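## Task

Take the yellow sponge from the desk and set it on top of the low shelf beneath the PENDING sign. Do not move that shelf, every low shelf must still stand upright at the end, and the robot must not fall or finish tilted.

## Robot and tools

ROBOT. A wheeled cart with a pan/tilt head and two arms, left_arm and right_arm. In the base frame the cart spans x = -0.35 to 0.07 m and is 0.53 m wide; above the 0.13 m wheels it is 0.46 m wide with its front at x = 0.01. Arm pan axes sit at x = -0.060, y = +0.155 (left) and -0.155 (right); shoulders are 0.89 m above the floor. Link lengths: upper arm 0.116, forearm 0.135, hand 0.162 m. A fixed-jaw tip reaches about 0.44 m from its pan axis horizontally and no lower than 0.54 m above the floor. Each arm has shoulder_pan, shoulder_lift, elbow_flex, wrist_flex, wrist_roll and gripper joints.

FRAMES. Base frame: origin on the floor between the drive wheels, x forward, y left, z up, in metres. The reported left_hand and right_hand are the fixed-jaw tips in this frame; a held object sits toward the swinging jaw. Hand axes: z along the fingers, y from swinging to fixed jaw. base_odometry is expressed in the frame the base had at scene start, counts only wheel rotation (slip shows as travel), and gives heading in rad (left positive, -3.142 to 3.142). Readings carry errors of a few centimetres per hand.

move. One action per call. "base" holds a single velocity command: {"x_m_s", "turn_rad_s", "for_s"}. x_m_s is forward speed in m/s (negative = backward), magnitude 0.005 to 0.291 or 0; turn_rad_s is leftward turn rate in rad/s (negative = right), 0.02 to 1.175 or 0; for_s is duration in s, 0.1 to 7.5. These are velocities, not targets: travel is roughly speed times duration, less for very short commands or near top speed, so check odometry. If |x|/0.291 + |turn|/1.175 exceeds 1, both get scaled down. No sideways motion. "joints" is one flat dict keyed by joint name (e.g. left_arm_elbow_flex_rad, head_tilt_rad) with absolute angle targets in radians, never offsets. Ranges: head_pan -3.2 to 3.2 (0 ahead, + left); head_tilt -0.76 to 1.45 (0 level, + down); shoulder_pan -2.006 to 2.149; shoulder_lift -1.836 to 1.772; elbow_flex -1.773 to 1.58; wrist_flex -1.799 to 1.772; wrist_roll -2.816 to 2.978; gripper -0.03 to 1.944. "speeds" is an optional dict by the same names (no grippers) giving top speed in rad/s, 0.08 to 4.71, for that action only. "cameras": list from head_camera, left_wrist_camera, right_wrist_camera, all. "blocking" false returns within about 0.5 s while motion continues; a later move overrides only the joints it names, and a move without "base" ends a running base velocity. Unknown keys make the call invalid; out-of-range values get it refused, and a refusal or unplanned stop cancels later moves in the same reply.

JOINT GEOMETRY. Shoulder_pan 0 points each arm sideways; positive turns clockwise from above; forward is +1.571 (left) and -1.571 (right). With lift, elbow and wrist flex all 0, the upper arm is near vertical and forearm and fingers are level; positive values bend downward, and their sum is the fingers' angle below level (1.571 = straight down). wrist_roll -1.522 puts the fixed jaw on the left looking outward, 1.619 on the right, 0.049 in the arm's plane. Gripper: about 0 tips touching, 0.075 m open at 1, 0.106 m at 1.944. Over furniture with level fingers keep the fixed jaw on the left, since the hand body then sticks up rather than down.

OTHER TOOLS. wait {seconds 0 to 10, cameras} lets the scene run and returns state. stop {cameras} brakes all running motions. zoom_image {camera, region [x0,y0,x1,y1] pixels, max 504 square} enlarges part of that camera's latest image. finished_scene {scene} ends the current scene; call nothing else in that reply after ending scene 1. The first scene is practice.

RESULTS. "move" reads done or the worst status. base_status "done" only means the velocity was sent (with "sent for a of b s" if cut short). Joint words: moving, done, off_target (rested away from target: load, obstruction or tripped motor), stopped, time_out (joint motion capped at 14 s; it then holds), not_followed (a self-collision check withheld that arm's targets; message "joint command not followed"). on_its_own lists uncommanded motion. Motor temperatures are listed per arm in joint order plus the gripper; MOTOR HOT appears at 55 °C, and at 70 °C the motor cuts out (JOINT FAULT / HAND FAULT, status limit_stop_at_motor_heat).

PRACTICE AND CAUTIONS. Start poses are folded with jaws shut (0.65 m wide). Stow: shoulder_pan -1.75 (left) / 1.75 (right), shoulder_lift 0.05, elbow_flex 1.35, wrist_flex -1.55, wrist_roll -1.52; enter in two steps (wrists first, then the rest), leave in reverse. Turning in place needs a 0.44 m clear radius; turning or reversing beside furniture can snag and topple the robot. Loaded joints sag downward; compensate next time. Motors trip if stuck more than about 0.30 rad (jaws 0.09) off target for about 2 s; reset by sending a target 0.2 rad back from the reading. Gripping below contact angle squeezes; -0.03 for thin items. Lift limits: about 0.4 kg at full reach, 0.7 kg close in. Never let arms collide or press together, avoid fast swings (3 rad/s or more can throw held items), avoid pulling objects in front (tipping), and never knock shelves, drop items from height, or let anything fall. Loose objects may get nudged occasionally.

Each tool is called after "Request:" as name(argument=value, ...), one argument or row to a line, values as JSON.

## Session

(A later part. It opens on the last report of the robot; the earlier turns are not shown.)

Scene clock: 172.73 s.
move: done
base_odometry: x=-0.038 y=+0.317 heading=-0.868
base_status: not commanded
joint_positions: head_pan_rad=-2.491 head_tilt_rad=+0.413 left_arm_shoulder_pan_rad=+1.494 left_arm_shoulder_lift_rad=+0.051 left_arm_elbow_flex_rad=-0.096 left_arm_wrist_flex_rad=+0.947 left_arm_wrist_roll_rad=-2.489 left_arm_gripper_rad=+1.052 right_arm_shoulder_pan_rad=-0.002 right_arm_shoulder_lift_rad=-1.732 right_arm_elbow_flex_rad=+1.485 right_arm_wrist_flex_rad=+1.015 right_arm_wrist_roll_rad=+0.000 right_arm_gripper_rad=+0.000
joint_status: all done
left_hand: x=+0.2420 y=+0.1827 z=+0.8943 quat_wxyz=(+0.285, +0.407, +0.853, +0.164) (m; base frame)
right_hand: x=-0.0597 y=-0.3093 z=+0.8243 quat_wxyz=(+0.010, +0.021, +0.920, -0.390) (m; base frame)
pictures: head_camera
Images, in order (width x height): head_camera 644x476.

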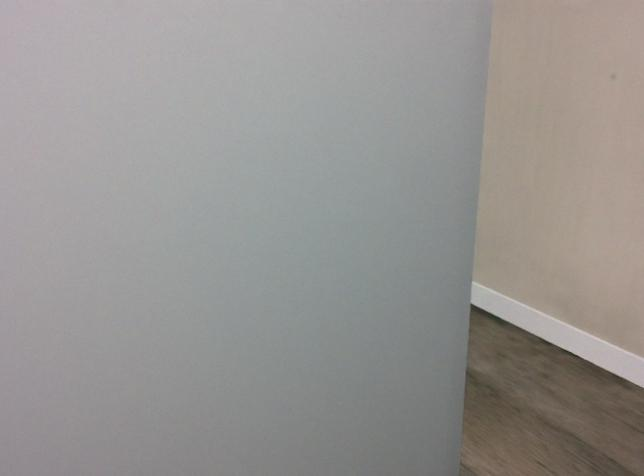

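Request:
move(
  base={"turn_rad_s":-0.2,"for_s":1.3},
)

Request:
move(
  base={"x_m_s":-0.2,"for_s":3.5},
  joints={"head_pan_rad":3.14,"head_tilt_rad":1.0},
  cameras=["head_camera"],
)

Request:
move(
  joints={"head_pan_rad":-2.2,"head_tilt_rad":0.9},
  cameras=["head_camera"],
)

Request:
move(
  joints={"head_pan_rad":-2.2,"head_tilt_rad":0.2},
  cameras=["head_camera"],
)

Scene clock: 196.97 s.
move: done
base_odometry: x=-0.039 y=+0.317 heading=-1.130
base_status: done (sent for 1.3 of 1.3 s)
joint_positions: head_pan_rad=-2.491 head_tilt_rad=+0.413 left_arm_shoulder_pan_rad=+1.502 left_arm_shoulder_lift_rad=+0.051 left_arm_elbow_flex_rad=-0.096 left_arm_wrist_flex_rad=+0.947 left_arm_wrist_roll_rad=-2.489 left_arm_gripper_rad=+1.052 right_arm_shoulder_pan_rad=+0.004 right_arm_shoulder_lift_rad=-1.732 right_arm_elbow_flex_rad=+1.485 right_arm_wrist_flex_rad=+1.015 right_arm_wrist_roll_rad=+0.000 right_arm_gripper_rad=+0.000
joint_status: not commanded
left_hand: x=+0.2422 y=+0.1804 z=+0.8943 quat_wxyz=(+0.285, +0.410, +0.851, +0.162) (m; base frame)
right_hand: x=-0.0607 y=-0.3093 z=+0.8243 quat_wxyz=(+0.009, +0.024, +0.920, -0.391) (m; base frame)
pictures: none

Scene clock: 201.63 s.
move: done
base_odometry: x=-0.336 y=+0.951 heading=-1.132
base_status: done (sent for 3.5 of 3.5 s)
joint_positions: head_pan_rad=+3.129 head_tilt_rad=+0.994 left_arm_shoulder_pan_rad=+1.502 left_arm_shoulder_lift_rad=+0.051 left_arm_elbow_flex_rad=-0.096 left_arm_wrist_flex_rad=+0.947 left_arm_wrist_roll_rad=-2.489 left_arm_gripper_rad=+1.052 right_arm_shoulder_pan_rad=-0.002 right_arm_shoulder_lift_rad=-1.732 right_arm_elbow_flex_rad=+1.485 right_arm_wrist_flex_rad=+1.015 right_arm_wrist_roll_rad=+0.000 right_arm_gripper_rad=+0.000
joint_status: all done
left_hand: x=+0.2422 y=+0.1804 z=+0.8943 quat_wxyz=(+0.285, +0.410, +0.851, +0.162) (m; base frame)
right_hand: x=-0.0597 y=-0.3093 z=+0.8243 quat_wxyz=(+0.010, +0.021, +0.920, -0.390) (m; base frame)
pictures: head_camera
Images, in order (width x height): head_camera 644x476.

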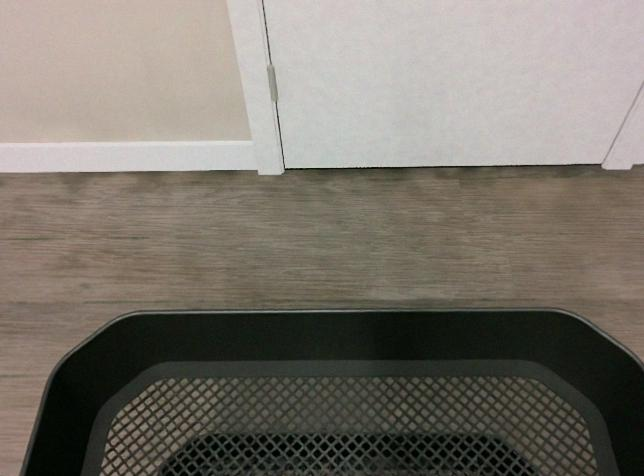

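Scene clock: 206.00 s.
move: done
base_odometry: x=-0.336 y=+0.951 heading=-1.132
base_status: not commanded
joint_positions: head_pan_rad=-2.191 head_tilt_rad=+0.914 left_arm_shoulder_pan_rad=+1.502 left_arm_shoulder_lift_rad=+0.051 left_arm_elbow_flex_rad=-0.096 left_arm_wrist_flex_rad=+0.947 left_arm_wrist_roll_rad=-2.489 left_arm_gripper_rad=+1.052 right_arm_shoulder_pan_rad=-0.002 right_arm_shoulder_lift_rad=-1.732 right_arm_elbow_flex_rad=+1.485 right_arm_wrist_flex_rad=+1.015 right_arm_wrist_roll_rad=+0.000 right_arm_gripper_rad=+0.000
joint_status: all done
left_hand: x=+0.2422 y=+0.1804 z=+0.8943 quat_wxyz=(+0.285, +0.410, +0.851, +0.162) (m; base frame)
right_hand: x=-0.0597 y=-0.3093 z=+0.8243 quat_wxyz=(+0.010, +0.021, +0.920, -0.390) (m; base frame)
pictures: head_camera
Images, in order (width x height): head_camera 644x476.

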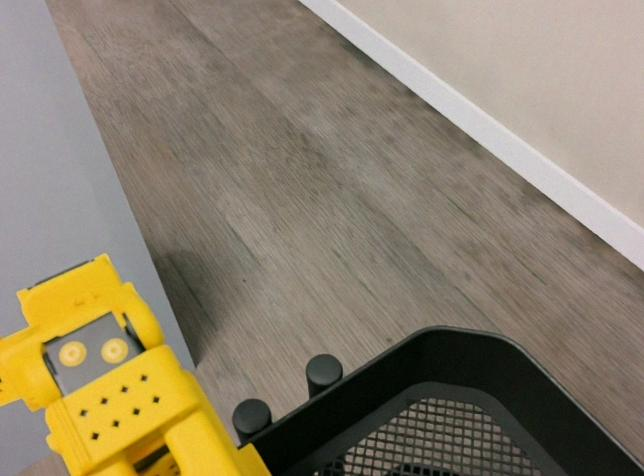

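Scene clock: 207.27 s.
move: done
base_odometry: x=-0.336 y=+0.951 heading=-1.132
base_status: not commanded
joint_positions: head_pan_rad=-2.191 head_tilt_rad=+0.212 left_arm_shoulder_pan_rad=+1.502 left_arm_shoulder_lift_rad=+0.051 left_arm_elbow_flex_rad=-0.096 left_arm_wrist_flex_rad=+0.947 left_arm_wrist_roll_rad=-2.489 left_arm_gripper_rad=+1.052 right_arm_shoulder_pan_rad=-0.002 right_arm_shoulder_lift_rad=-1.732 right_arm_elbow_flex_rad=+1.485 right_arm_wrist_flex_rad=+1.015 right_arm_wrist_roll_rad=+0.000 right_arm_gripper_rad=+0.000
joint_status: all done
left_hand: x=+0.2422 y=+0.1804 z=+0.8943 quat_wxyz=(+0.285, +0.410, +0.851, +0.162) (m; base frame)
right_hand: x=-0.0597 y=-0.3093 z=+0.8243 quat_wxyz=(+0.010, +0.021, +0.920, -0.390) (m; base frame)
pictures: head_camera
Images, in order (width x height): head_camera 644x476.

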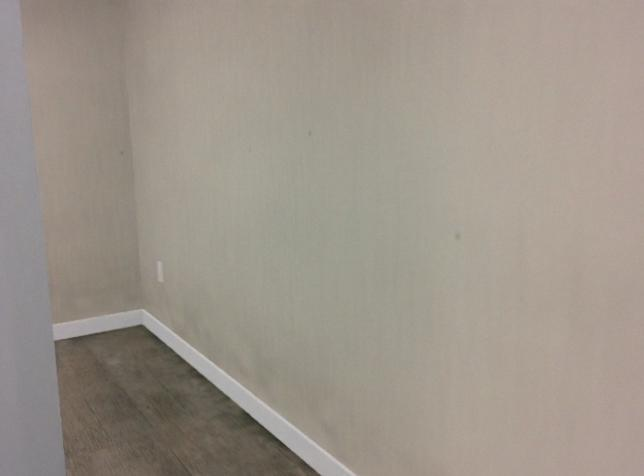

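Request:
move(
  base={"x_m_s":-0.15,"for_s":2.9},
)

Request:
move(
  base={"turn_rad_s":-0.4,"for_s":3.93},
  joints={"head_pan_rad":0.0,"head_tilt_rad":0.5},
  cameras=["head_camera"],
)

Request:
move(
  joints={"head_pan_rad":-0.6,"head_tilt_rad":0.7},
  cameras=["head_camera"],
)

Scene clock: 227.30 s.
move: done
base_odometry: x=-0.521 y=+1.345 heading=-1.131
base_status: done (sent for 2.9 of 2.9 s)
joint_positions: head_pan_rad=-2.191 head_tilt_rad=+0.212 left_arm_shoulder_pan_rad=+1.502 left_arm_shoulder_lift_rad=+0.051 left_arm_elbow_flex_rad=-0.096 left_arm_wrist_flex_rad=+0.947 left_arm_wrist_roll_rad=-2.489 left_arm_gripper_rad=+1.052 right_arm_shoulder_pan_rad=+0.000 right_arm_shoulder_lift_rad=-1.732 right_arm_elbow_flex_rad=+1.485 right_arm_wrist_flex_rad=+1.015 right_arm_wrist_roll_rad=+0.000 right_arm_gripper_rad=+0.000
joint_status: not commanded
left_hand: x=+0.2422 y=+0.1804 z=+0.8943 quat_wxyz=(+0.285, +0.410, +0.851, +0.162) (m; base frame)
right_hand: x=-0.0599 y=-0.3093 z=+0.8243 quat_wxyz=(+0.010, +0.022, +0.920, -0.391) (m; base frame)
pictures: none

Scene clock: 231.90 s.
move: done
base_odometry: x=-0.521 y=+1.345 heading=-2.704
base_status: done (sent for 3.93 of 3.93 s)
joint_positions: head_pan_rad=-0.011 head_tilt_rad=+0.493 left_arm_shoulder_pan_rad=+1.493 left_arm_shoulder_lift_rad=+0.051 left_arm_elbow_flex_rad=-0.096 left_arm_wrist_flex_rad=+0.947 left_arm_wrist_roll_rad=-2.489 left_arm_gripper_rad=+1.052 right_arm_shoulder_pan_rad=+0.001 right_arm_shoulder_lift_rad=-1.732 right_arm_elbow_flex_rad=+1.485 right_arm_wrist_flex_rad=+1.015 right_arm_wrist_roll_rad=+0.000 right_arm_gripper_rad=+0.000
joint_status: all done
left_hand: x=+0.2419 y=+0.1831 z=+0.8943 quat_wxyz=(+0.284, +0.406, +0.853, +0.164) (m; base frame)
right_hand: x=-0.0602 y=-0.3093 z=+0.8243 quat_wxyz=(+0.009, +0.023, +0.920, -0.391) (m; base frame)
pictures: head_camera
Images, in order (width x height): head_camera 644x476.

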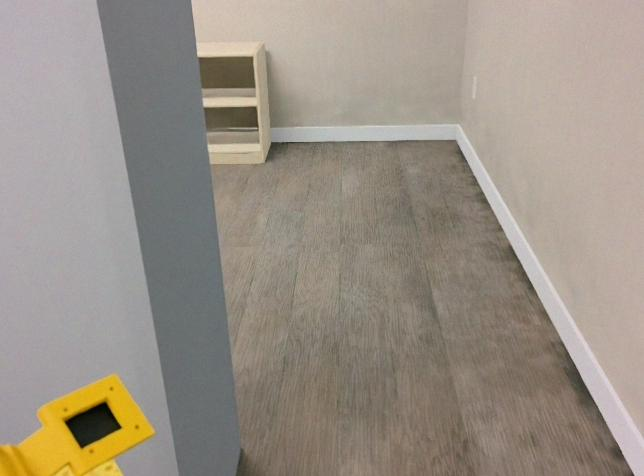

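Scene clock: 233.10 s.
move: done
base_odometry: x=-0.521 y=+1.345 heading=-2.704
base_status: not commanded
joint_positions: head_pan_rad=-0.591 head_tilt_rad=+0.693 left_arm_shoulder_pan_rad=+1.493 left_arm_shoulder_lift_rad=+0.051 left_arm_elbow_flex_rad=-0.096 left_arm_wrist_flex_rad=+0.947 left_arm_wrist_roll_rad=-2.489 left_arm_gripper_rad=+1.052 right_arm_shoulder_pan_rad=+0.001 right_arm_shoulder_lift_rad=-1.732 right_arm_elbow_flex_rad=+1.485 right_arm_wrist_flex_rad=+1.015 right_arm_wrist_roll_rad=+0.000 right_arm_gripper_rad=+0.000
joint_status: all done
left_hand: x=+0.2419 y=+0.1831 z=+0.8943 quat_wxyz=(+0.284, +0.406, +0.853, +0.164) (m; base frame)
right_hand: x=-0.0602 y=-0.3093 z=+0.8243 quat_wxyz=(+0.009, +0.023, +0.920, -0.391) (m; base frame)
pictures: head_camera
Images, in order (width x height): head_camera 644x476.

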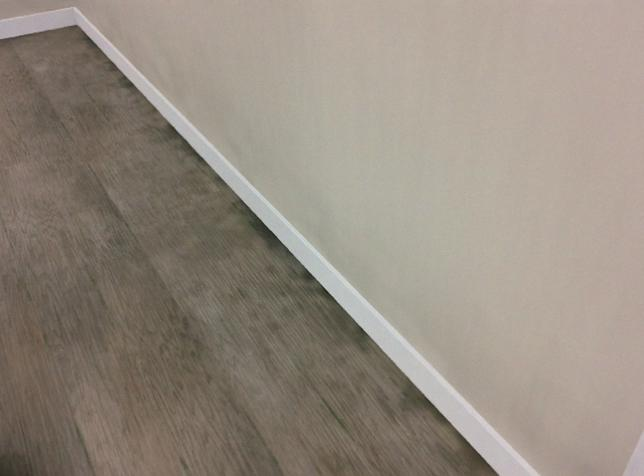

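Request:
move(
  base={"turn_rad_s":-0.3,"for_s":1.4},
)

Request:
move(
  base={"x_m_s":0.15,"for_s":3.6},
)

Request:
move(
  base={"turn_rad_s":0.3,"for_s":1.2},
  joints={"head_pan_rad":0.0,"head_tilt_rad":0.4},
  cameras=["head_camera"],
)

Request:
move(
  joints={"head_pan_rad":1.0,"head_tilt_rad":0.9},
  cameras=["head_camera"],
)

Scene clock: 263.43 s.
move: done
base_odometry: x=-0.521 y=+1.345 heading=-3.124
base_status: done (sent for 1.4 of 1.4 s)
joint_positions: head_pan_rad=-0.591 head_tilt_rad=+0.693 left_arm_shoulder_pan_rad=+1.499 left_arm_shoulder_lift_rad=+0.051 left_arm_elbow_flex_rad=-0.096 left_arm_wrist_flex_rad=+0.947 left_arm_wrist_roll_rad=-2.489 left_arm_gripper_rad=+1.052 right_arm_shoulder_pan_rad=+0.001 right_arm_shoulder_lift_rad=-1.732 right_arm_elbow_flex_rad=+1.485 right_arm_wrist_flex_rad=+1.015 right_arm_wrist_roll_rad=+0.000 right_arm_gripper_rad=+0.000
joint_status: not commanded
left_hand: x=+0.2421 y=+0.1813 z=+0.8943 quat_wxyz=(+0.285, +0.409, +0.852, +0.163) (m; base frame)
right_hand: x=-0.0602 y=-0.3093 z=+0.8243 quat_wxyz=(+0.009, +0.023, +0.920, -0.391) (m; base frame)
pictures: none

Scene clock: 267.97 s.
move: done
base_odometry: x=-1.062 y=+1.336 heading=-3.125
base_status: done (sent for 3.6 of 3.6 s)
joint_positions: head_pan_rad=-0.591 head_tilt_rad=+0.693 left_arm_shoulder_pan_rad=+1.497 left_arm_shoulder_lift_rad=+0.051 left_arm_elbow_flex_rad=-0.096 left_arm_wrist_flex_rad=+0.947 left_arm_wrist_roll_rad=-2.493 left_arm_gripper_rad=+1.052 right_arm_shoulder_pan_rad=+0.004 right_arm_shoulder_lift_rad=-1.732 right_arm_elbow_flex_rad=+1.485 right_arm_wrist_flex_rad=+1.015 right_arm_wrist_roll_rad=+0.000 right_arm_gripper_rad=+0.000
joint_status: not commanded
left_hand: x=+0.2421 y=+0.1817 z=+0.8943 quat_wxyz=(+0.284, +0.410, +0.851, +0.164) (m; base frame)
right_hand: x=-0.0607 y=-0.3093 z=+0.8243 quat_wxyz=(+0.009, +0.024, +0.920, -0.391) (m; base frame)
pictures: none

Scene clock: 269.80 s.
move: done
base_odometry: x=-1.061 y=+1.336 heading=-2.762
base_status: done (sent for 1.2 of 1.2 s)
joint_positions: head_pan_rad=-0.011 head_tilt_rad=+0.413 left_arm_shoulder_pan_rad=+1.500 left_arm_shoulder_lift_rad=+0.051 left_arm_elbow_flex_rad=-0.096 left_arm_wrist_flex_rad=+0.947 left_arm_wrist_roll_rad=-2.493 left_arm_gripper_rad=+1.052 right_arm_shoulder_pan_rad=+0.000 right_arm_shoulder_lift_rad=-1.732 right_arm_elbow_flex_rad=+1.485 right_arm_wrist_flex_rad=+1.015 right_arm_wrist_roll_rad=+0.000 right_arm_gripper_rad=+0.000
joint_status: all done
left_hand: x=+0.2421 y=+0.1808 z=+0.8943 quat_wxyz=(+0.285, +0.411, +0.850, +0.163) (m; base frame)
right_hand: x=-0.0599 y=-0.3093 z=+0.8243 quat_wxyz=(+0.010, +0.022, +0.920, -0.391) (m; base frame)
pictures: head_camera
Images, in order (width x height): head_camera 644x476.

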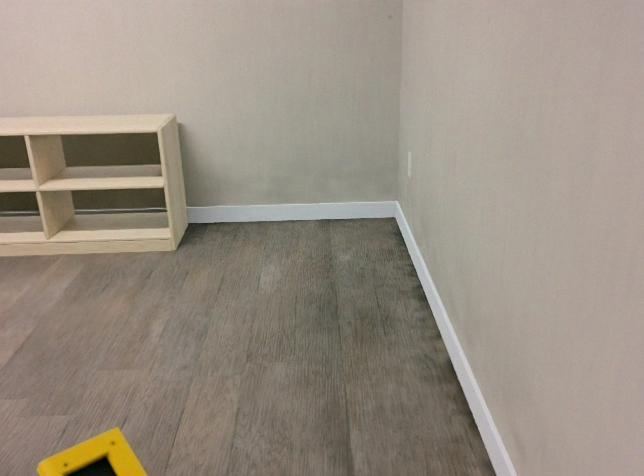

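Scene clock: 271.27 s.
move: done
base_odometry: x=-1.061 y=+1.336 heading=-2.762
base_status: not commanded
joint_positions: head_pan_rad=+0.989 head_tilt_rad=+0.894 left_arm_shoulder_pan_rad=+1.500 left_arm_shoulder_lift_rad=+0.051 left_arm_elbow_flex_rad=-0.096 left_arm_wrist_flex_rad=+0.947 left_arm_wrist_roll_rad=-2.493 left_arm_gripper_rad=+1.052 right_arm_shoulder_pan_rad=+0.000 right_arm_shoulder_lift_rad=-1.732 right_arm_elbow_flex_rad=+1.485 right_arm_wrist_flex_rad=+1.015 right_arm_wrist_roll_rad=+0.000 right_arm_gripper_rad=+0.000
joint_status: all done
left_hand: x=+0.2421 y=+0.1808 z=+0.8943 quat_wxyz=(+0.285, +0.411, +0.850, +0.163) (m; base frame)
right_hand: x=-0.0599 y=-0.3093 z=+0.8243 quat_wxyz=(+0.010, +0.022, +0.920, -0.391) (m; base frame)
pictures: head_camera
Images, in order (width x height): head_camera 644x476.

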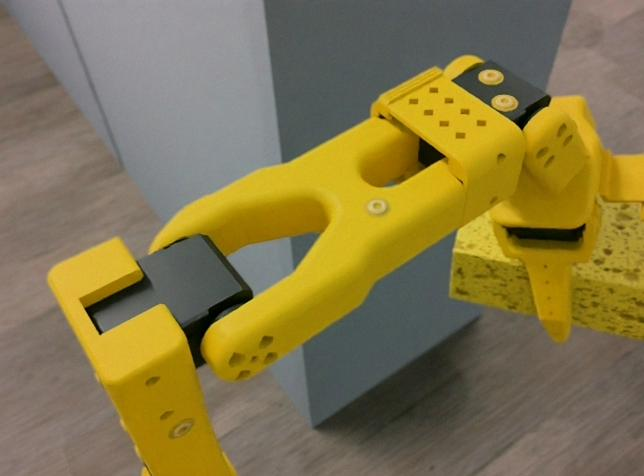

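Request:
move(
  joints={"head_pan_rad":0.35,"head_tilt_rad":0.0},
  cameras=["head_camera"],
)

Request:
move(
  base={"x_m_s":0.2,"for_s":4.5},
  joints={"head_pan_rad":0.6,"head_tilt_rad":0.0},
  cameras=["head_camera"],
)

Request:
move(
  joints={"head_pan_rad":1.3,"head_tilt_rad":0.3},
  cameras=["head_camera"],
)

Request:
move(
  joints={"head_pan_rad":0.5,"head_tilt_rad":0.5},
  cameras=["head_camera"],
)

Scene clock: 284.60 s.
move: done
base_odometry: x=-1.061 y=+1.336 heading=-2.762
base_status: not commanded
joint_positions: head_pan_rad=+0.359 head_tilt_rad=+0.010 left_arm_shoulder_pan_rad=+1.500 left_arm_shoulder_lift_rad=+0.051 left_arm_elbow_flex_rad=-0.096 left_arm_wrist_flex_rad=+0.947 left_arm_wrist_roll_rad=-2.493 left_arm_gripper_rad=+1.052 right_arm_shoulder_pan_rad=+0.000 right_arm_shoulder_lift_rad=-1.732 right_arm_elbow_flex_rad=+1.485 right_arm_wrist_flex_rad=+1.015 right_arm_wrist_roll_rad=+0.000 right_arm_gripper_rad=+0.000
joint_status: all done
left_hand: x=+0.2421 y=+0.1808 z=+0.8943 quat_wxyz=(+0.285, +0.411, +0.850, +0.163) (m; base frame)
right_hand: x=-0.0599 y=-0.3093 z=+0.8243 quat_wxyz=(+0.010, +0.022, +0.920, -0.391) (m; base frame)
pictures: head_camera
Images, in order (width x height): head_camera 644x476.

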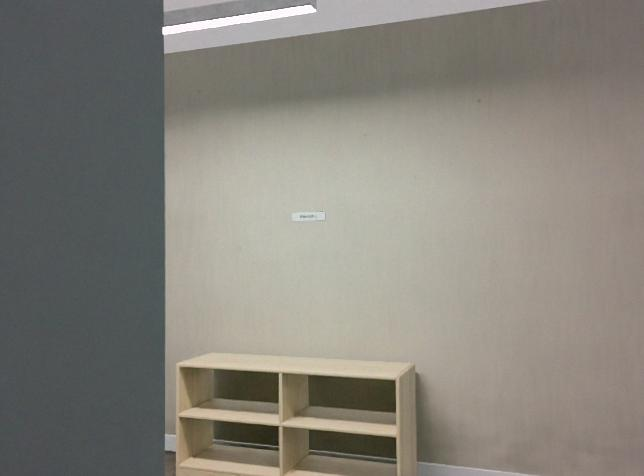

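Scene clock: 290.10 s.
move: done
base_odometry: x=-1.897 y=+1.003 heading=-2.764
base_status: done (sent for 4.5 of 4.5 s)
joint_positions: head_pan_rad=+0.589 head_tilt_rad=+0.010 left_arm_shoulder_pan_rad=+1.499 left_arm_shoulder_lift_rad=+0.051 left_arm_elbow_flex_rad=-0.096 left_arm_wrist_flex_rad=+0.947 left_arm_wrist_roll_rad=-2.495 left_arm_gripper_rad=+1.052 right_arm_shoulder_pan_rad=+0.003 right_arm_shoulder_lift_rad=-1.732 right_arm_elbow_flex_rad=+1.485 right_arm_wrist_flex_rad=+1.015 right_arm_wrist_roll_rad=+0.000 right_arm_gripper_rad=+0.000
joint_status: all done
left_hand: x=+0.2421 y=+0.1812 z=+0.8943 quat_wxyz=(+0.284, +0.411, +0.850, +0.164) (m; base frame)
right_hand: x=-0.0604 y=-0.3093 z=+0.8243 quat_wxyz=(+0.009, +0.024, +0.920, -0.391) (m; base frame)
pictures: head_camera
Images, in order (width x height): head_camera 644x476.

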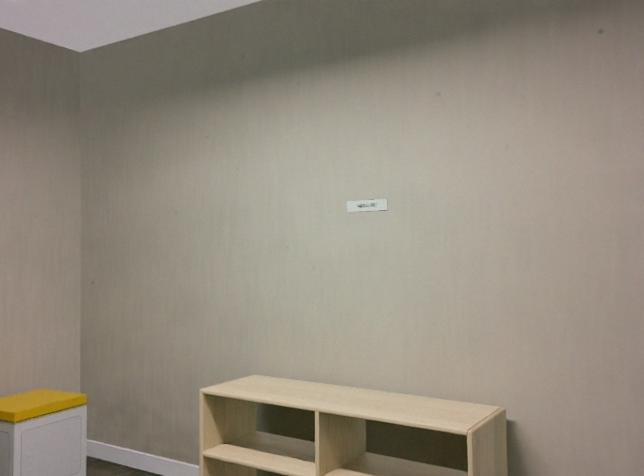

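Scene clock: 291.37 s.
move: done
base_odometry: x=-1.897 y=+1.003 heading=-2.764
base_status: not commanded
joint_positions: head_pan_rad=+1.290 head_tilt_rad=+0.292 left_arm_shoulder_pan_rad=+1.499 left_arm_shoulder_lift_rad=+0.051 left_arm_elbow_flex_rad=-0.096 left_arm_wrist_flex_rad=+0.947 left_arm_wrist_roll_rad=-2.495 left_arm_gripper_rad=+1.052 right_arm_shoulder_pan_rad=+0.003 right_arm_shoulder_lift_rad=-1.732 right_arm_elbow_flex_rad=+1.485 right_arm_wrist_flex_rad=+1.015 right_arm_wrist_roll_rad=+0.000 right_arm_gripper_rad=+0.000
joint_status: all done
left_hand: x=+0.2421 y=+0.1812 z=+0.8943 quat_wxyz=(+0.284, +0.411, +0.850, +0.164) (m; base frame)
right_hand: x=-0.0604 y=-0.3093 z=+0.8243 quat_wxyz=(+0.009, +0.024, +0.920, -0.391) (m; base frame)
pictures: head_camera
Images, in order (width x height): head_camera 644x476.

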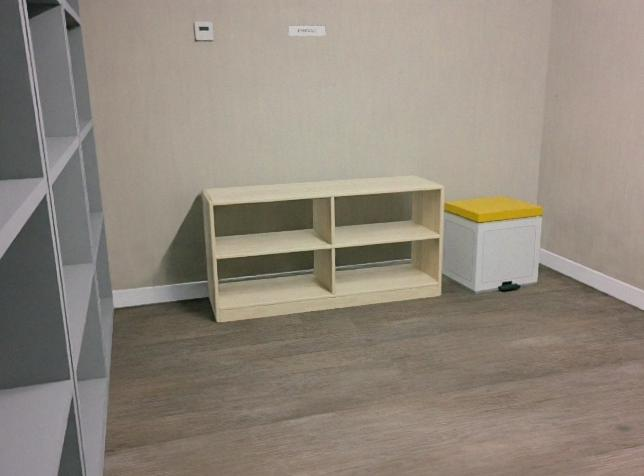

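Scene clock: 292.70 s.
move: done
base_odometry: x=-1.897 y=+1.003 heading=-2.764
base_status: not commanded
joint_positions: head_pan_rad=+0.509 head_tilt_rad=+0.493 left_arm_shoulder_pan_rad=+1.499 left_arm_shoulder_lift_rad=+0.051 left_arm_elbow_flex_rad=-0.096 left_arm_wrist_flex_rad=+0.947 left_arm_wrist_roll_rad=-2.495 left_arm_gripper_rad=+1.052 right_arm_shoulder_pan_rad=+0.003 right_arm_shoulder_lift_rad=-1.732 right_arm_elbow_flex_rad=+1.485 right_arm_wrist_flex_rad=+1.015 right_arm_wrist_roll_rad=+0.000 right_arm_gripper_rad=+0.000
joint_status: all done
left_hand: x=+0.2421 y=+0.1812 z=+0.8943 quat_wxyz=(+0.284, +0.411, +0.850, +0.164) (m; base frame)
right_hand: x=-0.0604 y=-0.3093 z=+0.8243 quat_wxyz=(+0.009, +0.024, +0.920, -0.391) (m; base frame)
pictures: head_camera
Images, in order (width x height): head_camera 644x476.

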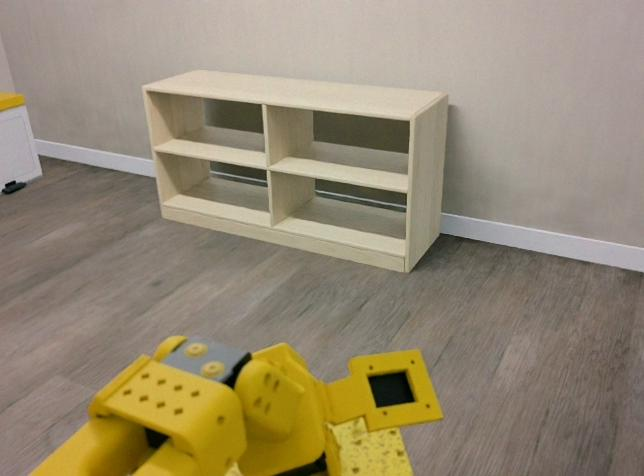

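Request:
move(
  joints={"head_pan_rad":1.25,"head_tilt_rad":-0.1},
  cameras=["head_camera"],
)

Request:
zoom_image(
  camera="head_camera",
  region=[240, 180, 420, 310],
)

Request:
move(
  joints={"head_pan_rad":0.55,"head_tilt_rad":0.0},
  cameras=["head_camera"],
)

Request:
zoom_image(
  camera="head_camera",
  region=[250, 140, 430, 270],
)

Scene clock: 301.40 s.
move: done
base_odometry: x=-1.897 y=+1.003 heading=-2.764
base_status: not commanded
joint_positions: head_pan_rad=+1.239 head_tilt_rad=-0.090 left_arm_shoulder_pan_rad=+1.499 left_arm_shoulder_lift_rad=+0.051 left_arm_elbow_flex_rad=-0.096 left_arm_wrist_flex_rad=+0.947 left_arm_wrist_roll_rad=-2.495 left_arm_gripper_rad=+1.052 right_arm_shoulder_pan_rad=+0.003 right_arm_shoulder_lift_rad=-1.732 right_arm_elbow_flex_rad=+1.485 right_arm_wrist_flex_rad=+1.015 right_arm_wrist_roll_rad=+0.000 right_arm_gripper_rad=+0.000
joint_status: all done
left_hand: x=+0.2421 y=+0.1812 z=+0.8943 quat_wxyz=(+0.284, +0.411, +0.850, +0.164) (m; base frame)
right_hand: x=-0.0604 y=-0.3093 z=+0.8243 quat_wxyz=(+0.009, +0.024, +0.920, -0.391) (m; base frame)
pictures: head_camera
Images, in order (width x height): head_camera 644x476.

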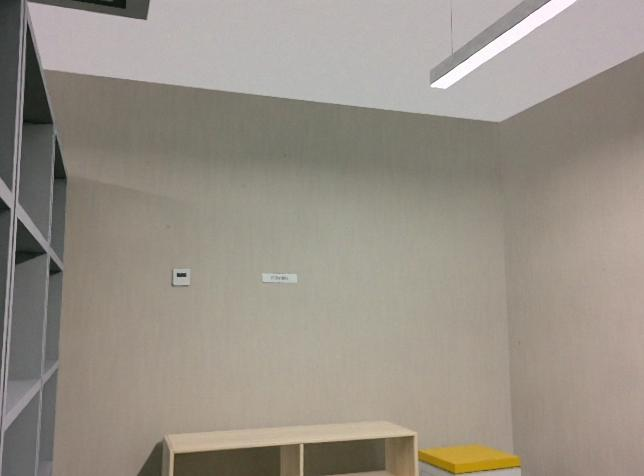

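Scaled by 2.800.

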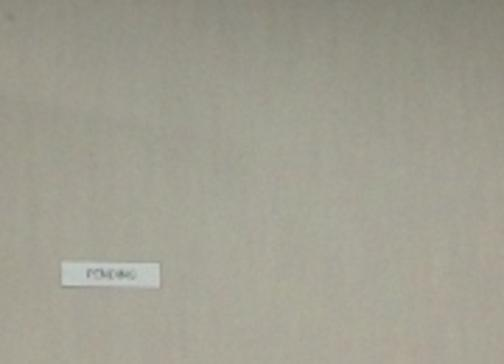

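Scene clock: 302.67 s.
move: done
base_odometry: x=-1.897 y=+1.003 heading=-2.764
base_status: not commanded
joint_positions: head_pan_rad=+0.560 head_tilt_rad=-0.010 left_arm_shoulder_pan_rad=+1.499 left_arm_shoulder_lift_rad=+0.051 left_arm_elbow_flex_rad=-0.096 left_arm_wrist_flex_rad=+0.947 left_arm_wrist_roll_rad=-2.495 left_arm_gripper_rad=+1.052 right_arm_shoulder_pan_rad=+0.003 right_arm_shoulder_lift_rad=-1.732 right_arm_elbow_flex_rad=+1.485 right_arm_wrist_flex_rad=+1.015 right_arm_wrist_roll_rad=+0.000 right_arm_gripper_rad=+0.000
joint_status: all done
left_hand: x=+0.2421 y=+0.1812 z=+0.8943 quat_wxyz=(+0.284, +0.411, +0.850, +0.164) (m; base frame)
right_hand: x=-0.0604 y=-0.3093 z=+0.8243 quat_wxyz=(+0.009, +0.024, +0.920, -0.391) (m; base frame)
pictures: head_camera
Images, in order (width x height): head_camera 644x476.

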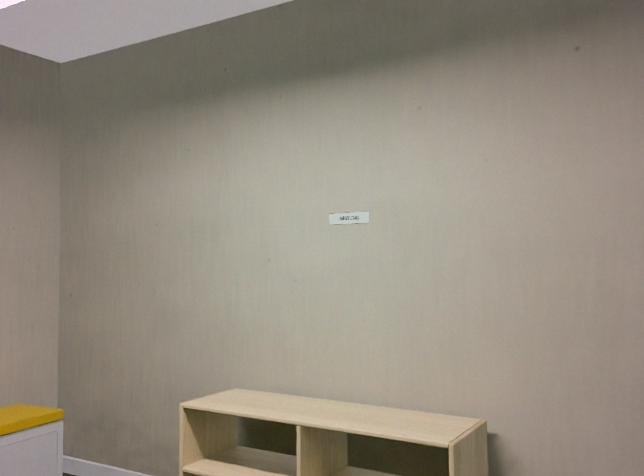

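Scaled by 2.800.

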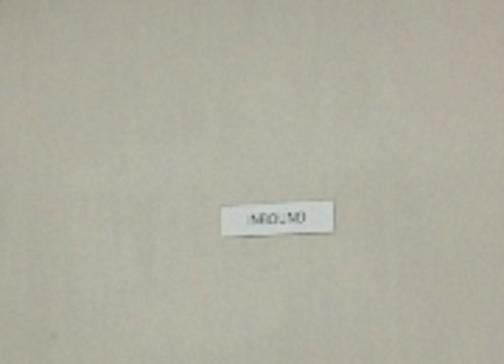

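Request:
move(
  base={"turn_rad_s":0.2,"for_s":0.6},
)

Request:
move(
  base={"x_m_s":0.15,"for_s":2.2},
)

Request:
move(
  base={"turn_rad_s":0.4,"for_s":3.75},
)

Request:
move(
  base={"x_m_s":0.2,"for_s":6.0},
  joints={"head_pan_rad":0.0,"head_tilt_rad":0.6},
  cameras=["head_camera"],
)

Request:
move(
  joints={"head_pan_rad":-0.6,"head_tilt_rad":0.7},
  cameras=["head_camera"],
)

Scene clock: 328.73 s.
move: done
base_odometry: x=-1.898 y=+1.003 heading=-2.644
base_status: done (sent for 0.6 of 0.6 s)
joint_positions: head_pan_rad=+0.560 head_tilt_rad=-0.010 left_arm_shoulder_pan_rad=+1.494 left_arm_shoulder_lift_rad=+0.051 left_arm_elbow_flex_rad=-0.096 left_arm_wrist_flex_rad=+0.947 left_arm_wrist_roll_rad=-2.495 left_arm_gripper_rad=+1.052 right_arm_shoulder_pan_rad=+0.004 right_arm_shoulder_lift_rad=-1.732 right_arm_elbow_flex_rad=+1.485 right_arm_wrist_flex_rad=+1.015 right_arm_wrist_roll_rad=+0.000 right_arm_gripper_rad=+0.000
joint_status: not commanded
left_hand: x=+0.2420 y=+0.1826 z=+0.8943 quat_wxyz=(+0.284, +0.409, +0.851, +0.164) (m; base frame)
right_hand: x=-0.0607 y=-0.3093 z=+0.8243 quat_wxyz=(+0.009, +0.024, +0.920, -0.391) (m; base frame)
pictures: none

Scene clock: 331.80 s.
move: done
base_odometry: x=-2.187 y=+0.845 heading=-2.641
base_status: done (sent for 2.2 of 2.2 s)
joint_positions: head_pan_rad=+0.560 head_tilt_rad=-0.009 left_arm_shoulder_pan_rad=+1.494 left_arm_shoulder_lift_rad=+0.051 left_arm_elbow_flex_rad=-0.096 left_arm_wrist_flex_rad=+0.947 left_arm_wrist_roll_rad=-2.495 left_arm_gripper_rad=+1.052 right_arm_shoulder_pan_rad=+0.003 right_arm_shoulder_lift_rad=-1.732 right_arm_elbow_flex_rad=+1.485 right_arm_wrist_flex_rad=+1.015 right_arm_wrist_roll_rad=+0.000 right_arm_gripper_rad=+0.000
joint_status: not commanded
left_hand: x=+0.2420 y=+0.1826 z=+0.8943 quat_wxyz=(+0.284, +0.409, +0.851, +0.164) (m; base frame)
right_hand: x=-0.0604 y=-0.3093 z=+0.8243 quat_wxyz=(+0.009, +0.024, +0.920, -0.391) (m; base frame)
pictures: none

Scene clock: 336.23 s.
move: done
base_odometry: x=-2.186 y=+0.845 heading=-1.136
base_status: done (sent for 3.77 of 3.77 s)
joint_positions: head_pan_rad=+0.560 head_tilt_rad=-0.009 left_arm_shoulder_pan_rad=+1.502 left_arm_shoulder_lift_rad=+0.051 left_arm_elbow_flex_rad=-0.096 left_arm_wrist_flex_rad=+0.947 left_arm_wrist_roll_rad=-2.495 left_arm_gripper_rad=+1.054 right_arm_shoulder_pan_rad=+0.004 right_arm_shoulder_lift_rad=-1.732 right_arm_elbow_flex_rad=+1.485 right_arm_wrist_flex_rad=+1.015 right_arm_wrist_roll_rad=+0.000 right_arm_gripper_rad=+0.000
joint_status: not commanded
left_hand: x=+0.2422 y=+0.1803 z=+0.8943 quat_wxyz=(+0.285, +0.413, +0.850, +0.163) (m; base frame)
right_hand: x=-0.0607 y=-0.3093 z=+0.8243 quat_wxyz=(+0.009, +0.024, +0.920, -0.391) (m; base frame)
pictures: none

Scene clock: 343.23 s.
move: done
base_odometry: x=-1.681 y=-0.244 heading=-1.138
base_status: done (sent for 6 of 6 s)
joint_positions: head_pan_rad=+0.009 head_tilt_rad=+0.593 left_arm_shoulder_pan_rad=+1.502 left_arm_shoulder_lift_rad=+0.051 left_arm_elbow_flex_rad=-0.096 left_arm_wrist_flex_rad=+0.947 left_arm_wrist_roll_rad=-2.495 left_arm_gripper_rad=+1.054 right_arm_shoulder_pan_rad=+0.001 right_arm_shoulder_lift_rad=-1.732 right_arm_elbow_flex_rad=+1.485 right_arm_wrist_flex_rad=+1.015 right_arm_wrist_roll_rad=+0.000 right_arm_gripper_rad=+0.000
joint_status: all done
left_hand: x=+0.2422 y=+0.1803 z=+0.8943 quat_wxyz=(+0.285, +0.413, +0.850, +0.163) (m; base frame)
right_hand: x=-0.0602 y=-0.3093 z=+0.8243 quat_wxyz=(+0.009, +0.023, +0.920, -0.391) (m; base frame)
pictures: head_camera
Images, in order (width x height): head_camera 644x476.

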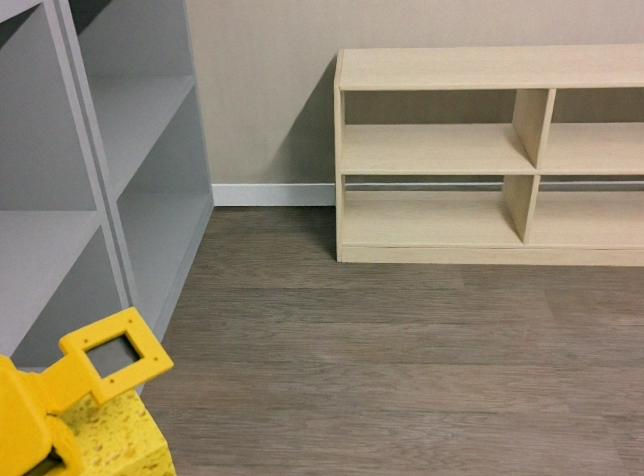

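Scene clock: 344.43 s.
move: done
base_odometry: x=-1.681 y=-0.244 heading=-1.138
base_status: not commanded
joint_positions: head_pan_rad=-0.591 head_tilt_rad=+0.693 left_arm_shoulder_pan_rad=+1.502 left_arm_shoulder_lift_rad=+0.051 left_arm_elbow_flex_rad=-0.096 left_arm_wrist_flex_rad=+0.947 left_arm_wrist_roll_rad=-2.495 left_arm_gripper_rad=+1.054 right_arm_shoulder_pan_rad=+0.001 right_arm_shoulder_lift_rad=-1.732 right_arm_elbow_flex_rad=+1.485 right_arm_wrist_flex_rad=+1.015 right_arm_wrist_roll_rad=+0.000 right_arm_gripper_rad=+0.000
joint_status: all done
left_hand: x=+0.2422 y=+0.1803 z=+0.8943 quat_wxyz=(+0.285, +0.413, +0.850, +0.163) (m; base frame)
right_hand: x=-0.0602 y=-0.3093 z=+0.8243 quat_wxyz=(+0.009, +0.023, +0.920, -0.391) (m; base frame)
pictures: head_camera
Images, in order (width x height): head_camera 644x476.

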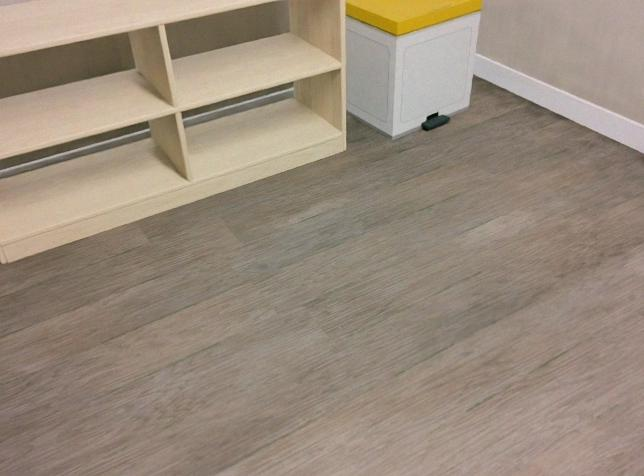

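Request:
move(
  base={"turn_rad_s":-0.15,"for_s":0.55},
)

Request:
move(
  base={"x_m_s":0.2,"for_s":5.35},
)

Request:
move(
  base={"turn_rad_s":-0.4,"for_s":3.02},
  joints={"head_pan_rad":1.3,"head_tilt_rad":1.0},
  cameras=["head_camera"],
)

Scene clock: 357.37 s.
move: done
base_odometry: x=-1.681 y=-0.244 heading=-1.219
base_status: done (sent for 0.57 of 0.57 s)
joint_positions: head_pan_rad=-0.591 head_tilt_rad=+0.693 left_arm_shoulder_pan_rad=+1.502 left_arm_shoulder_lift_rad=+0.051 left_arm_elbow_flex_rad=-0.096 left_arm_wrist_flex_rad=+0.947 left_arm_wrist_roll_rad=-2.495 left_arm_gripper_rad=+1.054 right_arm_shoulder_pan_rad=-0.005 right_arm_shoulder_lift_rad=-1.732 right_arm_elbow_flex_rad=+1.485 right_arm_wrist_flex_rad=+1.015 right_arm_wrist_roll_rad=+0.000 right_arm_gripper_rad=+0.000
joint_status: not commanded
left_hand: x=+0.2422 y=+0.1803 z=+0.8943 quat_wxyz=(+0.285, +0.413, +0.850, +0.163) (m; base frame)
right_hand: x=-0.0592 y=-0.3093 z=+0.8243 quat_wxyz=(+0.010, +0.020, +0.920, -0.390) (m; base frame)
pictures: none

Scene clock: 363.73 s.
move: done
base_odometry: x=-1.315 y=-1.253 heading=-1.221
base_status: done (sent for 5.37 of 5.37 s)
joint_positions: head_pan_rad=-0.591 head_tilt_rad=+0.693 left_arm_shoulder_pan_rad=+1.502 left_arm_shoulder_lift_rad=+0.051 left_arm_elbow_flex_rad=-0.096 left_arm_wrist_flex_rad=+0.947 left_arm_wrist_roll_rad=-2.495 left_arm_gripper_rad=+1.054 right_arm_shoulder_pan_rad=+0.001 right_arm_shoulder_lift_rad=-1.732 right_arm_elbow_flex_rad=+1.485 right_arm_wrist_flex_rad=+1.015 right_arm_wrist_roll_rad=+0.000 right_arm_gripper_rad=+0.000
joint_status: not commanded
left_hand: x=+0.2422 y=+0.1803 z=+0.8943 quat_wxyz=(+0.285, +0.413, +0.850, +0.163) (m; base frame)
right_hand: x=-0.0602 y=-0.3093 z=+0.8243 quat_wxyz=(+0.009, +0.023, +0.920, -0.391) (m; base frame)
pictures: none

Scene clock: 367.37 s.
move: done
base_odometry: x=-1.315 y=-1.252 heading=-2.436
base_status: done (sent for 3.03 of 3.03 s)
joint_positions: head_pan_rad=+1.290 head_tilt_rad=+0.994 left_arm_shoulder_pan_rad=+1.500 left_arm_shoulder_lift_rad=+0.051 left_arm_elbow_flex_rad=-0.096 left_arm_wrist_flex_rad=+0.947 left_arm_wrist_roll_rad=-2.495 left_arm_gripper_rad=+1.054 right_arm_shoulder_pan_rad=+0.003 right_arm_shoulder_lift_rad=-1.732 right_arm_elbow_flex_rad=+1.485 right_arm_wrist_flex_rad=+1.015 right_arm_wrist_roll_rad=+0.000 right_arm_gripper_rad=+0.000
joint_status: all done
left_hand: x=+0.2421 y=+0.1808 z=+0.8943 quat_wxyz=(+0.285, +0.412, +0.850, +0.164) (m; base frame)
right_hand: x=-0.0604 y=-0.3093 z=+0.8243 quat_wxyz=(+0.009, +0.024, +0.920, -0.391) (m; base frame)
pictures: head_camera
Images, in order (width x height): head_camera 644x476.

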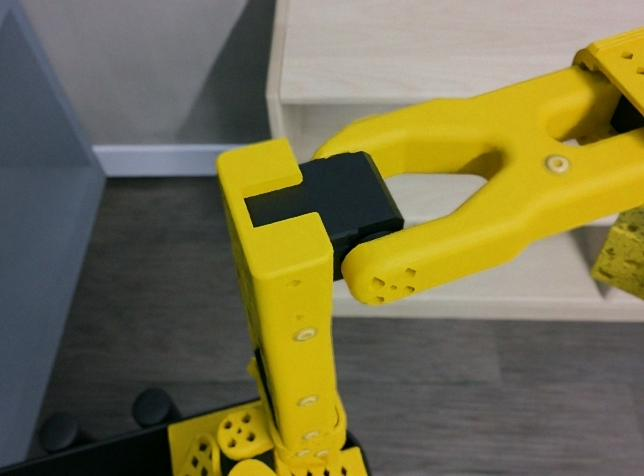

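Request:
move(
  base={"x_m_s":0.15,"for_s":5.2},
)

Request:
move(
  base={"turn_rad_s":-0.2,"for_s":1.38},
  joints={"head_pan_rad":1.57,"head_tilt_rad":1.1},
  cameras=["head_camera"],
)

Scene clock: 385.03 s.
move: done
base_odometry: x=-1.910 y=-1.758 heading=-2.435
base_status: done (sent for 5.2 of 5.2 s)
joint_positions: head_pan_rad=+1.290 head_tilt_rad=+0.994 left_arm_shoulder_pan_rad=+1.499 left_arm_shoulder_lift_rad=+0.051 left_arm_elbow_flex_rad=-0.096 left_arm_wrist_flex_rad=+0.947 left_arm_wrist_roll_rad=-2.495 left_arm_gripper_rad=+1.054 right_arm_shoulder_pan_rad=+0.004 right_arm_shoulder_lift_rad=-1.732 right_arm_elbow_flex_rad=+1.485 right_arm_wrist_flex_rad=+1.015 right_arm_wrist_roll_rad=+0.000 right_arm_gripper_rad=+0.000
joint_status: not commanded
left_hand: x=+0.2421 y=+0.1812 z=+0.8943 quat_wxyz=(+0.284, +0.411, +0.850, +0.164) (m; base frame)
right_hand: x=-0.0607 y=-0.3093 z=+0.8243 quat_wxyz=(+0.009, +0.024, +0.920, -0.391) (m; base frame)
pictures: none

Scene clock: 386.97 s.
move: done
base_odometry: x=-1.909 y=-1.758 heading=-2.708
base_status: done (sent for 1.37 of 1.37 s)
joint_positions: head_pan_rad=+1.560 head_tilt_rad=+1.094 left_arm_shoulder_pan_rad=+1.502 left_arm_shoulder_lift_rad=+0.051 left_arm_elbow_flex_rad=-0.096 left_arm_wrist_flex_rad=+0.947 left_arm_wrist_roll_rad=-2.495 left_arm_gripper_rad=+1.054 right_arm_shoulder_pan_rad=-0.002 right_arm_shoulder_lift_rad=-1.732 right_arm_elbow_flex_rad=+1.485 right_arm_wrist_flex_rad=+1.015 right_arm_wrist_roll_rad=+0.000 right_arm_gripper_rad=+0.000
joint_status: all done
left_hand: x=+0.2422 y=+0.1803 z=+0.8943 quat_wxyz=(+0.285, +0.413, +0.850, +0.163) (m; base frame)
right_hand: x=-0.0597 y=-0.3093 z=+0.8243 quat_wxyz=(+0.010, +0.021, +0.920, -0.390) (m; base frame)
pictures: head_camera
Images, in order (width x height): head_camera 644x476.

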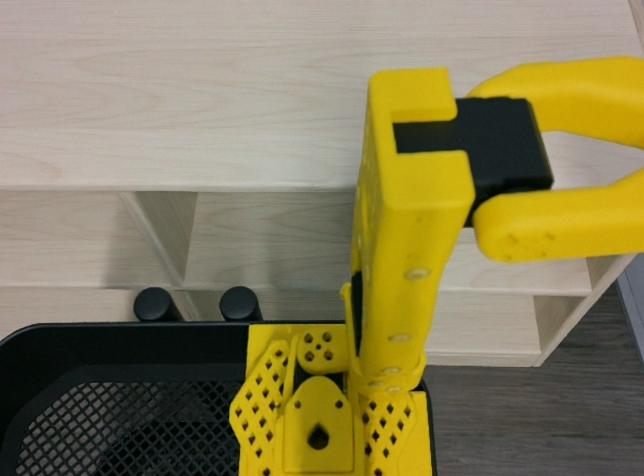

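Request:
move(
  joints={"left_arm_shoulder_pan_rad":0.0,"head_pan_rad":1.3,"head_tilt_rad":0.9},
  speeds={"left_arm_shoulder_pan_rad":0.5},
)

Request:
move(
  joints={"left_arm_shoulder_lift_rad":0.84,"left_arm_elbow_flex_rad":-0.13,"left_arm_wrist_flex_rad":0.22},
  speeds={"left_arm_shoulder_lift_rad":0.4,"left_arm_elbow_flex_rad":0.2,"left_arm_wrist_flex_rad":0.4},
)

Request:
move(
  joints={"left_arm_shoulder_lift_rad":1.4,"left_arm_elbow_flex_rad":-0.63,"left_arm_wrist_flex_rad":0.2},
  speeds={"left_arm_shoulder_lift_rad":0.3,"left_arm_elbow_flex_rad":0.3,"left_arm_wrist_flex_rad":0.1},
  cameras=["head_camera","left_wrist_camera"],
)

Scene clock: 405.10 s.
move: done
base_odometry: x=-1.909 y=-1.758 heading=-2.708
base_status: not commanded
joint_positions: head_pan_rad=+1.310 head_tilt_rad=+0.914 left_arm_shoulder_pan_rad=+0.005 left_arm_shoulder_lift_rad=+0.051 left_arm_elbow_flex_rad=-0.096 left_arm_wrist_flex_rad=+0.947 left_arm_wrist_roll_rad=-2.495 left_arm_gripper_rad=+1.054 right_arm_shoulder_pan_rad=+0.000 right_arm_shoulder_lift_rad=-1.732 right_arm_elbow_flex_rad=+1.485 right_arm_wrist_flex_rad=+1.015 right_arm_wrist_roll_rad=+0.000 right_arm_gripper_rad=+0.000
joint_status: all done
left_hand: x=-0.0630 y=+0.4582 z=+0.8943 quat_wxyz=(+0.097, -0.276, +0.903, +0.313) (m; base frame)
right_hand: x=-0.0599 y=-0.3093 z=+0.8243 quat_wxyz=(+0.010, +0.022, +0.920, -0.391) (m; base frame)
pictures: none

Scene clock: 407.67 s.
move: done
base_odometry: x=-1.909 y=-1.758 heading=-2.708
base_status: not commanded
joint_positions: head_pan_rad=+1.310 head_tilt_rad=+0.914 left_arm_shoulder_pan_rad=+0.005 left_arm_shoulder_lift_rad=+0.853 left_arm_elbow_flex_rad=-0.098 left_arm_wrist_flex_rad=+0.231 left_arm_wrist_roll_rad=-2.495 left_arm_gripper_rad=+1.054 right_arm_shoulder_pan_rad=+0.000 right_arm_shoulder_lift_rad=-1.732 right_arm_elbow_flex_rad=+1.485 right_arm_wrist_flex_rad=+1.015 right_arm_wrist_roll_rad=+0.000 right_arm_gripper_rad=+0.000
joint_status: all done
left_hand: x=-0.0629 y=+0.4843 z=+0.7278 quat_wxyz=(+0.086, -0.280, +0.916, +0.275) (m; base frame)
right_hand: x=-0.0599 y=-0.3093 z=+0.8243 quat_wxyz=(+0.010, +0.022, +0.920, -0.391) (m; base frame)
pictures: none

Scene clock: 410.00 s.
move: done
base_odometry: x=-1.909 y=-1.758 heading=-2.708
base_status: not commanded
joint_positions: head_pan_rad=+1.310 head_tilt_rad=+0.914 left_arm_shoulder_pan_rad=+0.005 left_arm_shoulder_lift_rad=+1.415 left_arm_elbow_flex_rad=-0.599 left_arm_wrist_flex_rad=+0.212 left_arm_wrist_roll_rad=-2.495 left_arm_gripper_rad=+1.054 right_arm_shoulder_pan_rad=+0.000 right_arm_shoulder_lift_rad=-1.732 right_arm_elbow_flex_rad=+1.485 right_arm_wrist_flex_rad=+1.015 right_arm_wrist_roll_rad=+0.000 right_arm_gripper_rad=+0.000
joint_status: all done
left_hand: x=-0.0629 y=+0.4857 z=+0.6550 quat_wxyz=(+0.080, -0.282, +0.921, +0.256) (m; base frame)
right_hand: x=-0.0599 y=-0.3093 z=+0.8243 quat_wxyz=(+0.010, +0.022, +0.920, -0.391) (m; base frame)
pictures: head_camera, left_wrist_camera
Images, in order (width x height): head_camera 644x476, left_wrist_camera 644x476.

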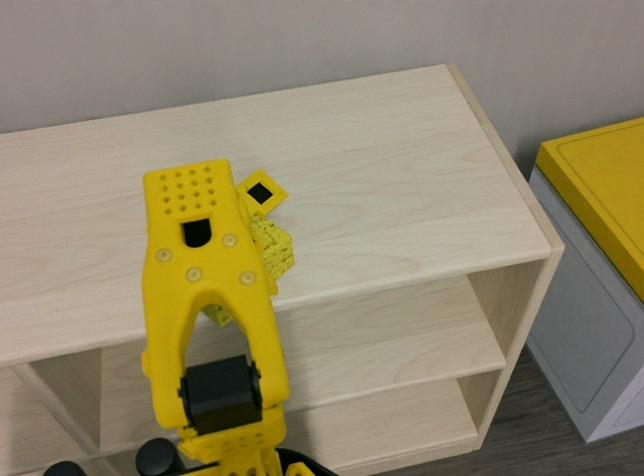

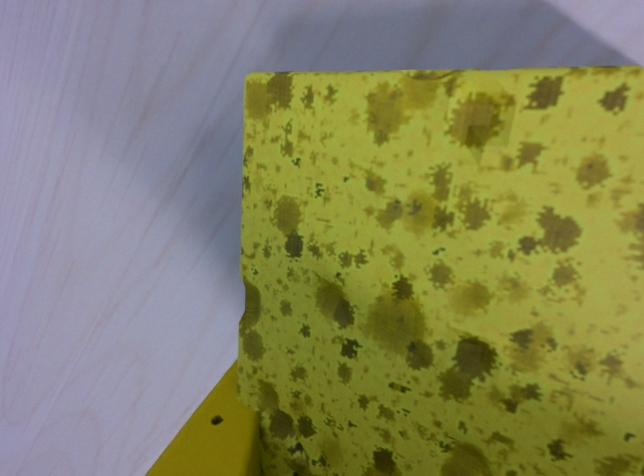

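Request:
move(
  joints={"left_arm_shoulder_lift_rad":1.58,"left_arm_elbow_flex_rad":-0.88,"left_arm_wrist_flex_rad":0.31},
  speeds={"left_arm_shoulder_lift_rad":0.1,"left_arm_elbow_flex_rad":0.17,"left_arm_wrist_flex_rad":0.08},
  cameras=["all"],
)

Scene clock: 437.37 s.
move: done
base_odometry: x=-1.909 y=-1.758 heading=-2.708
base_status: not commanded
joint_positions: head_pan_rad=+1.310 head_tilt_rad=+0.914 left_arm_shoulder_pan_rad=+0.005 left_arm_shoulder_lift_rad=+1.594 left_arm_elbow_flex_rad=-0.848 left_arm_wrist_flex_rad=+0.306 left_arm_wrist_roll_rad=-2.495 left_arm_gripper_rad=+1.054 right_arm_shoulder_pan_rad=+0.000 right_arm_shoulder_lift_rad=-1.732 right_arm_elbow_flex_rad=+1.485 right_arm_wrist_flex_rad=+1.015 right_arm_wrist_roll_rad=+0.000 right_arm_gripper_rad=+0.000
joint_status: all done
left_hand: x=-0.0629 y=+0.4850 z=+0.6393 quat_wxyz=(+0.076, -0.282, +0.924, +0.245) (m; base frame)
right_hand: x=-0.0599 y=-0.3093 z=+0.8243 quat_wxyz=(+0.010, +0.022, +0.920, -0.391) (m; base frame)
pictures: head_camera, left_wrist_camera, right_wrist_camera
Images, in order (width x height): head_camera 644x476, left_wrist_camera 644x476, right_wrist_camera 644x476.

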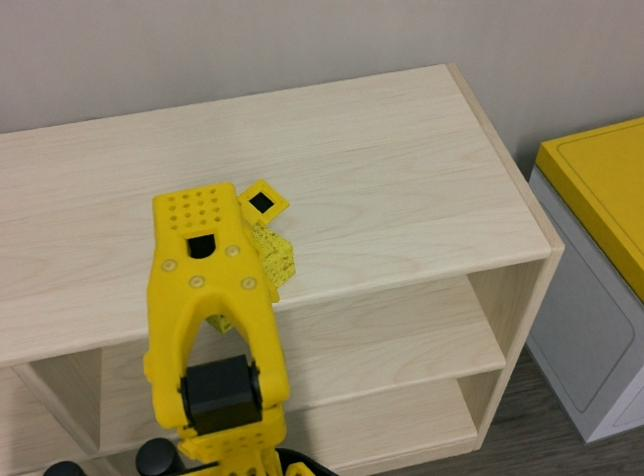

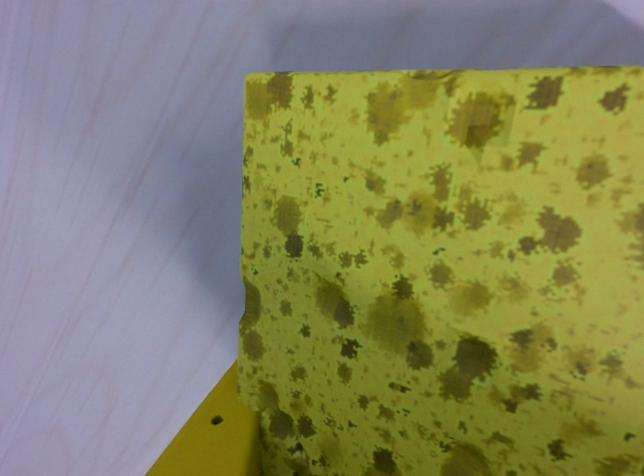

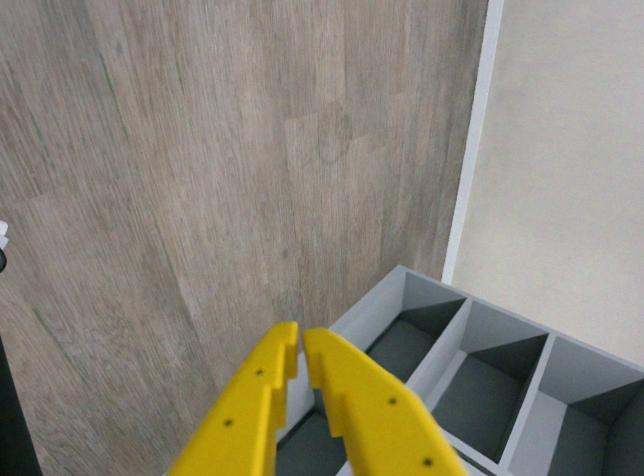

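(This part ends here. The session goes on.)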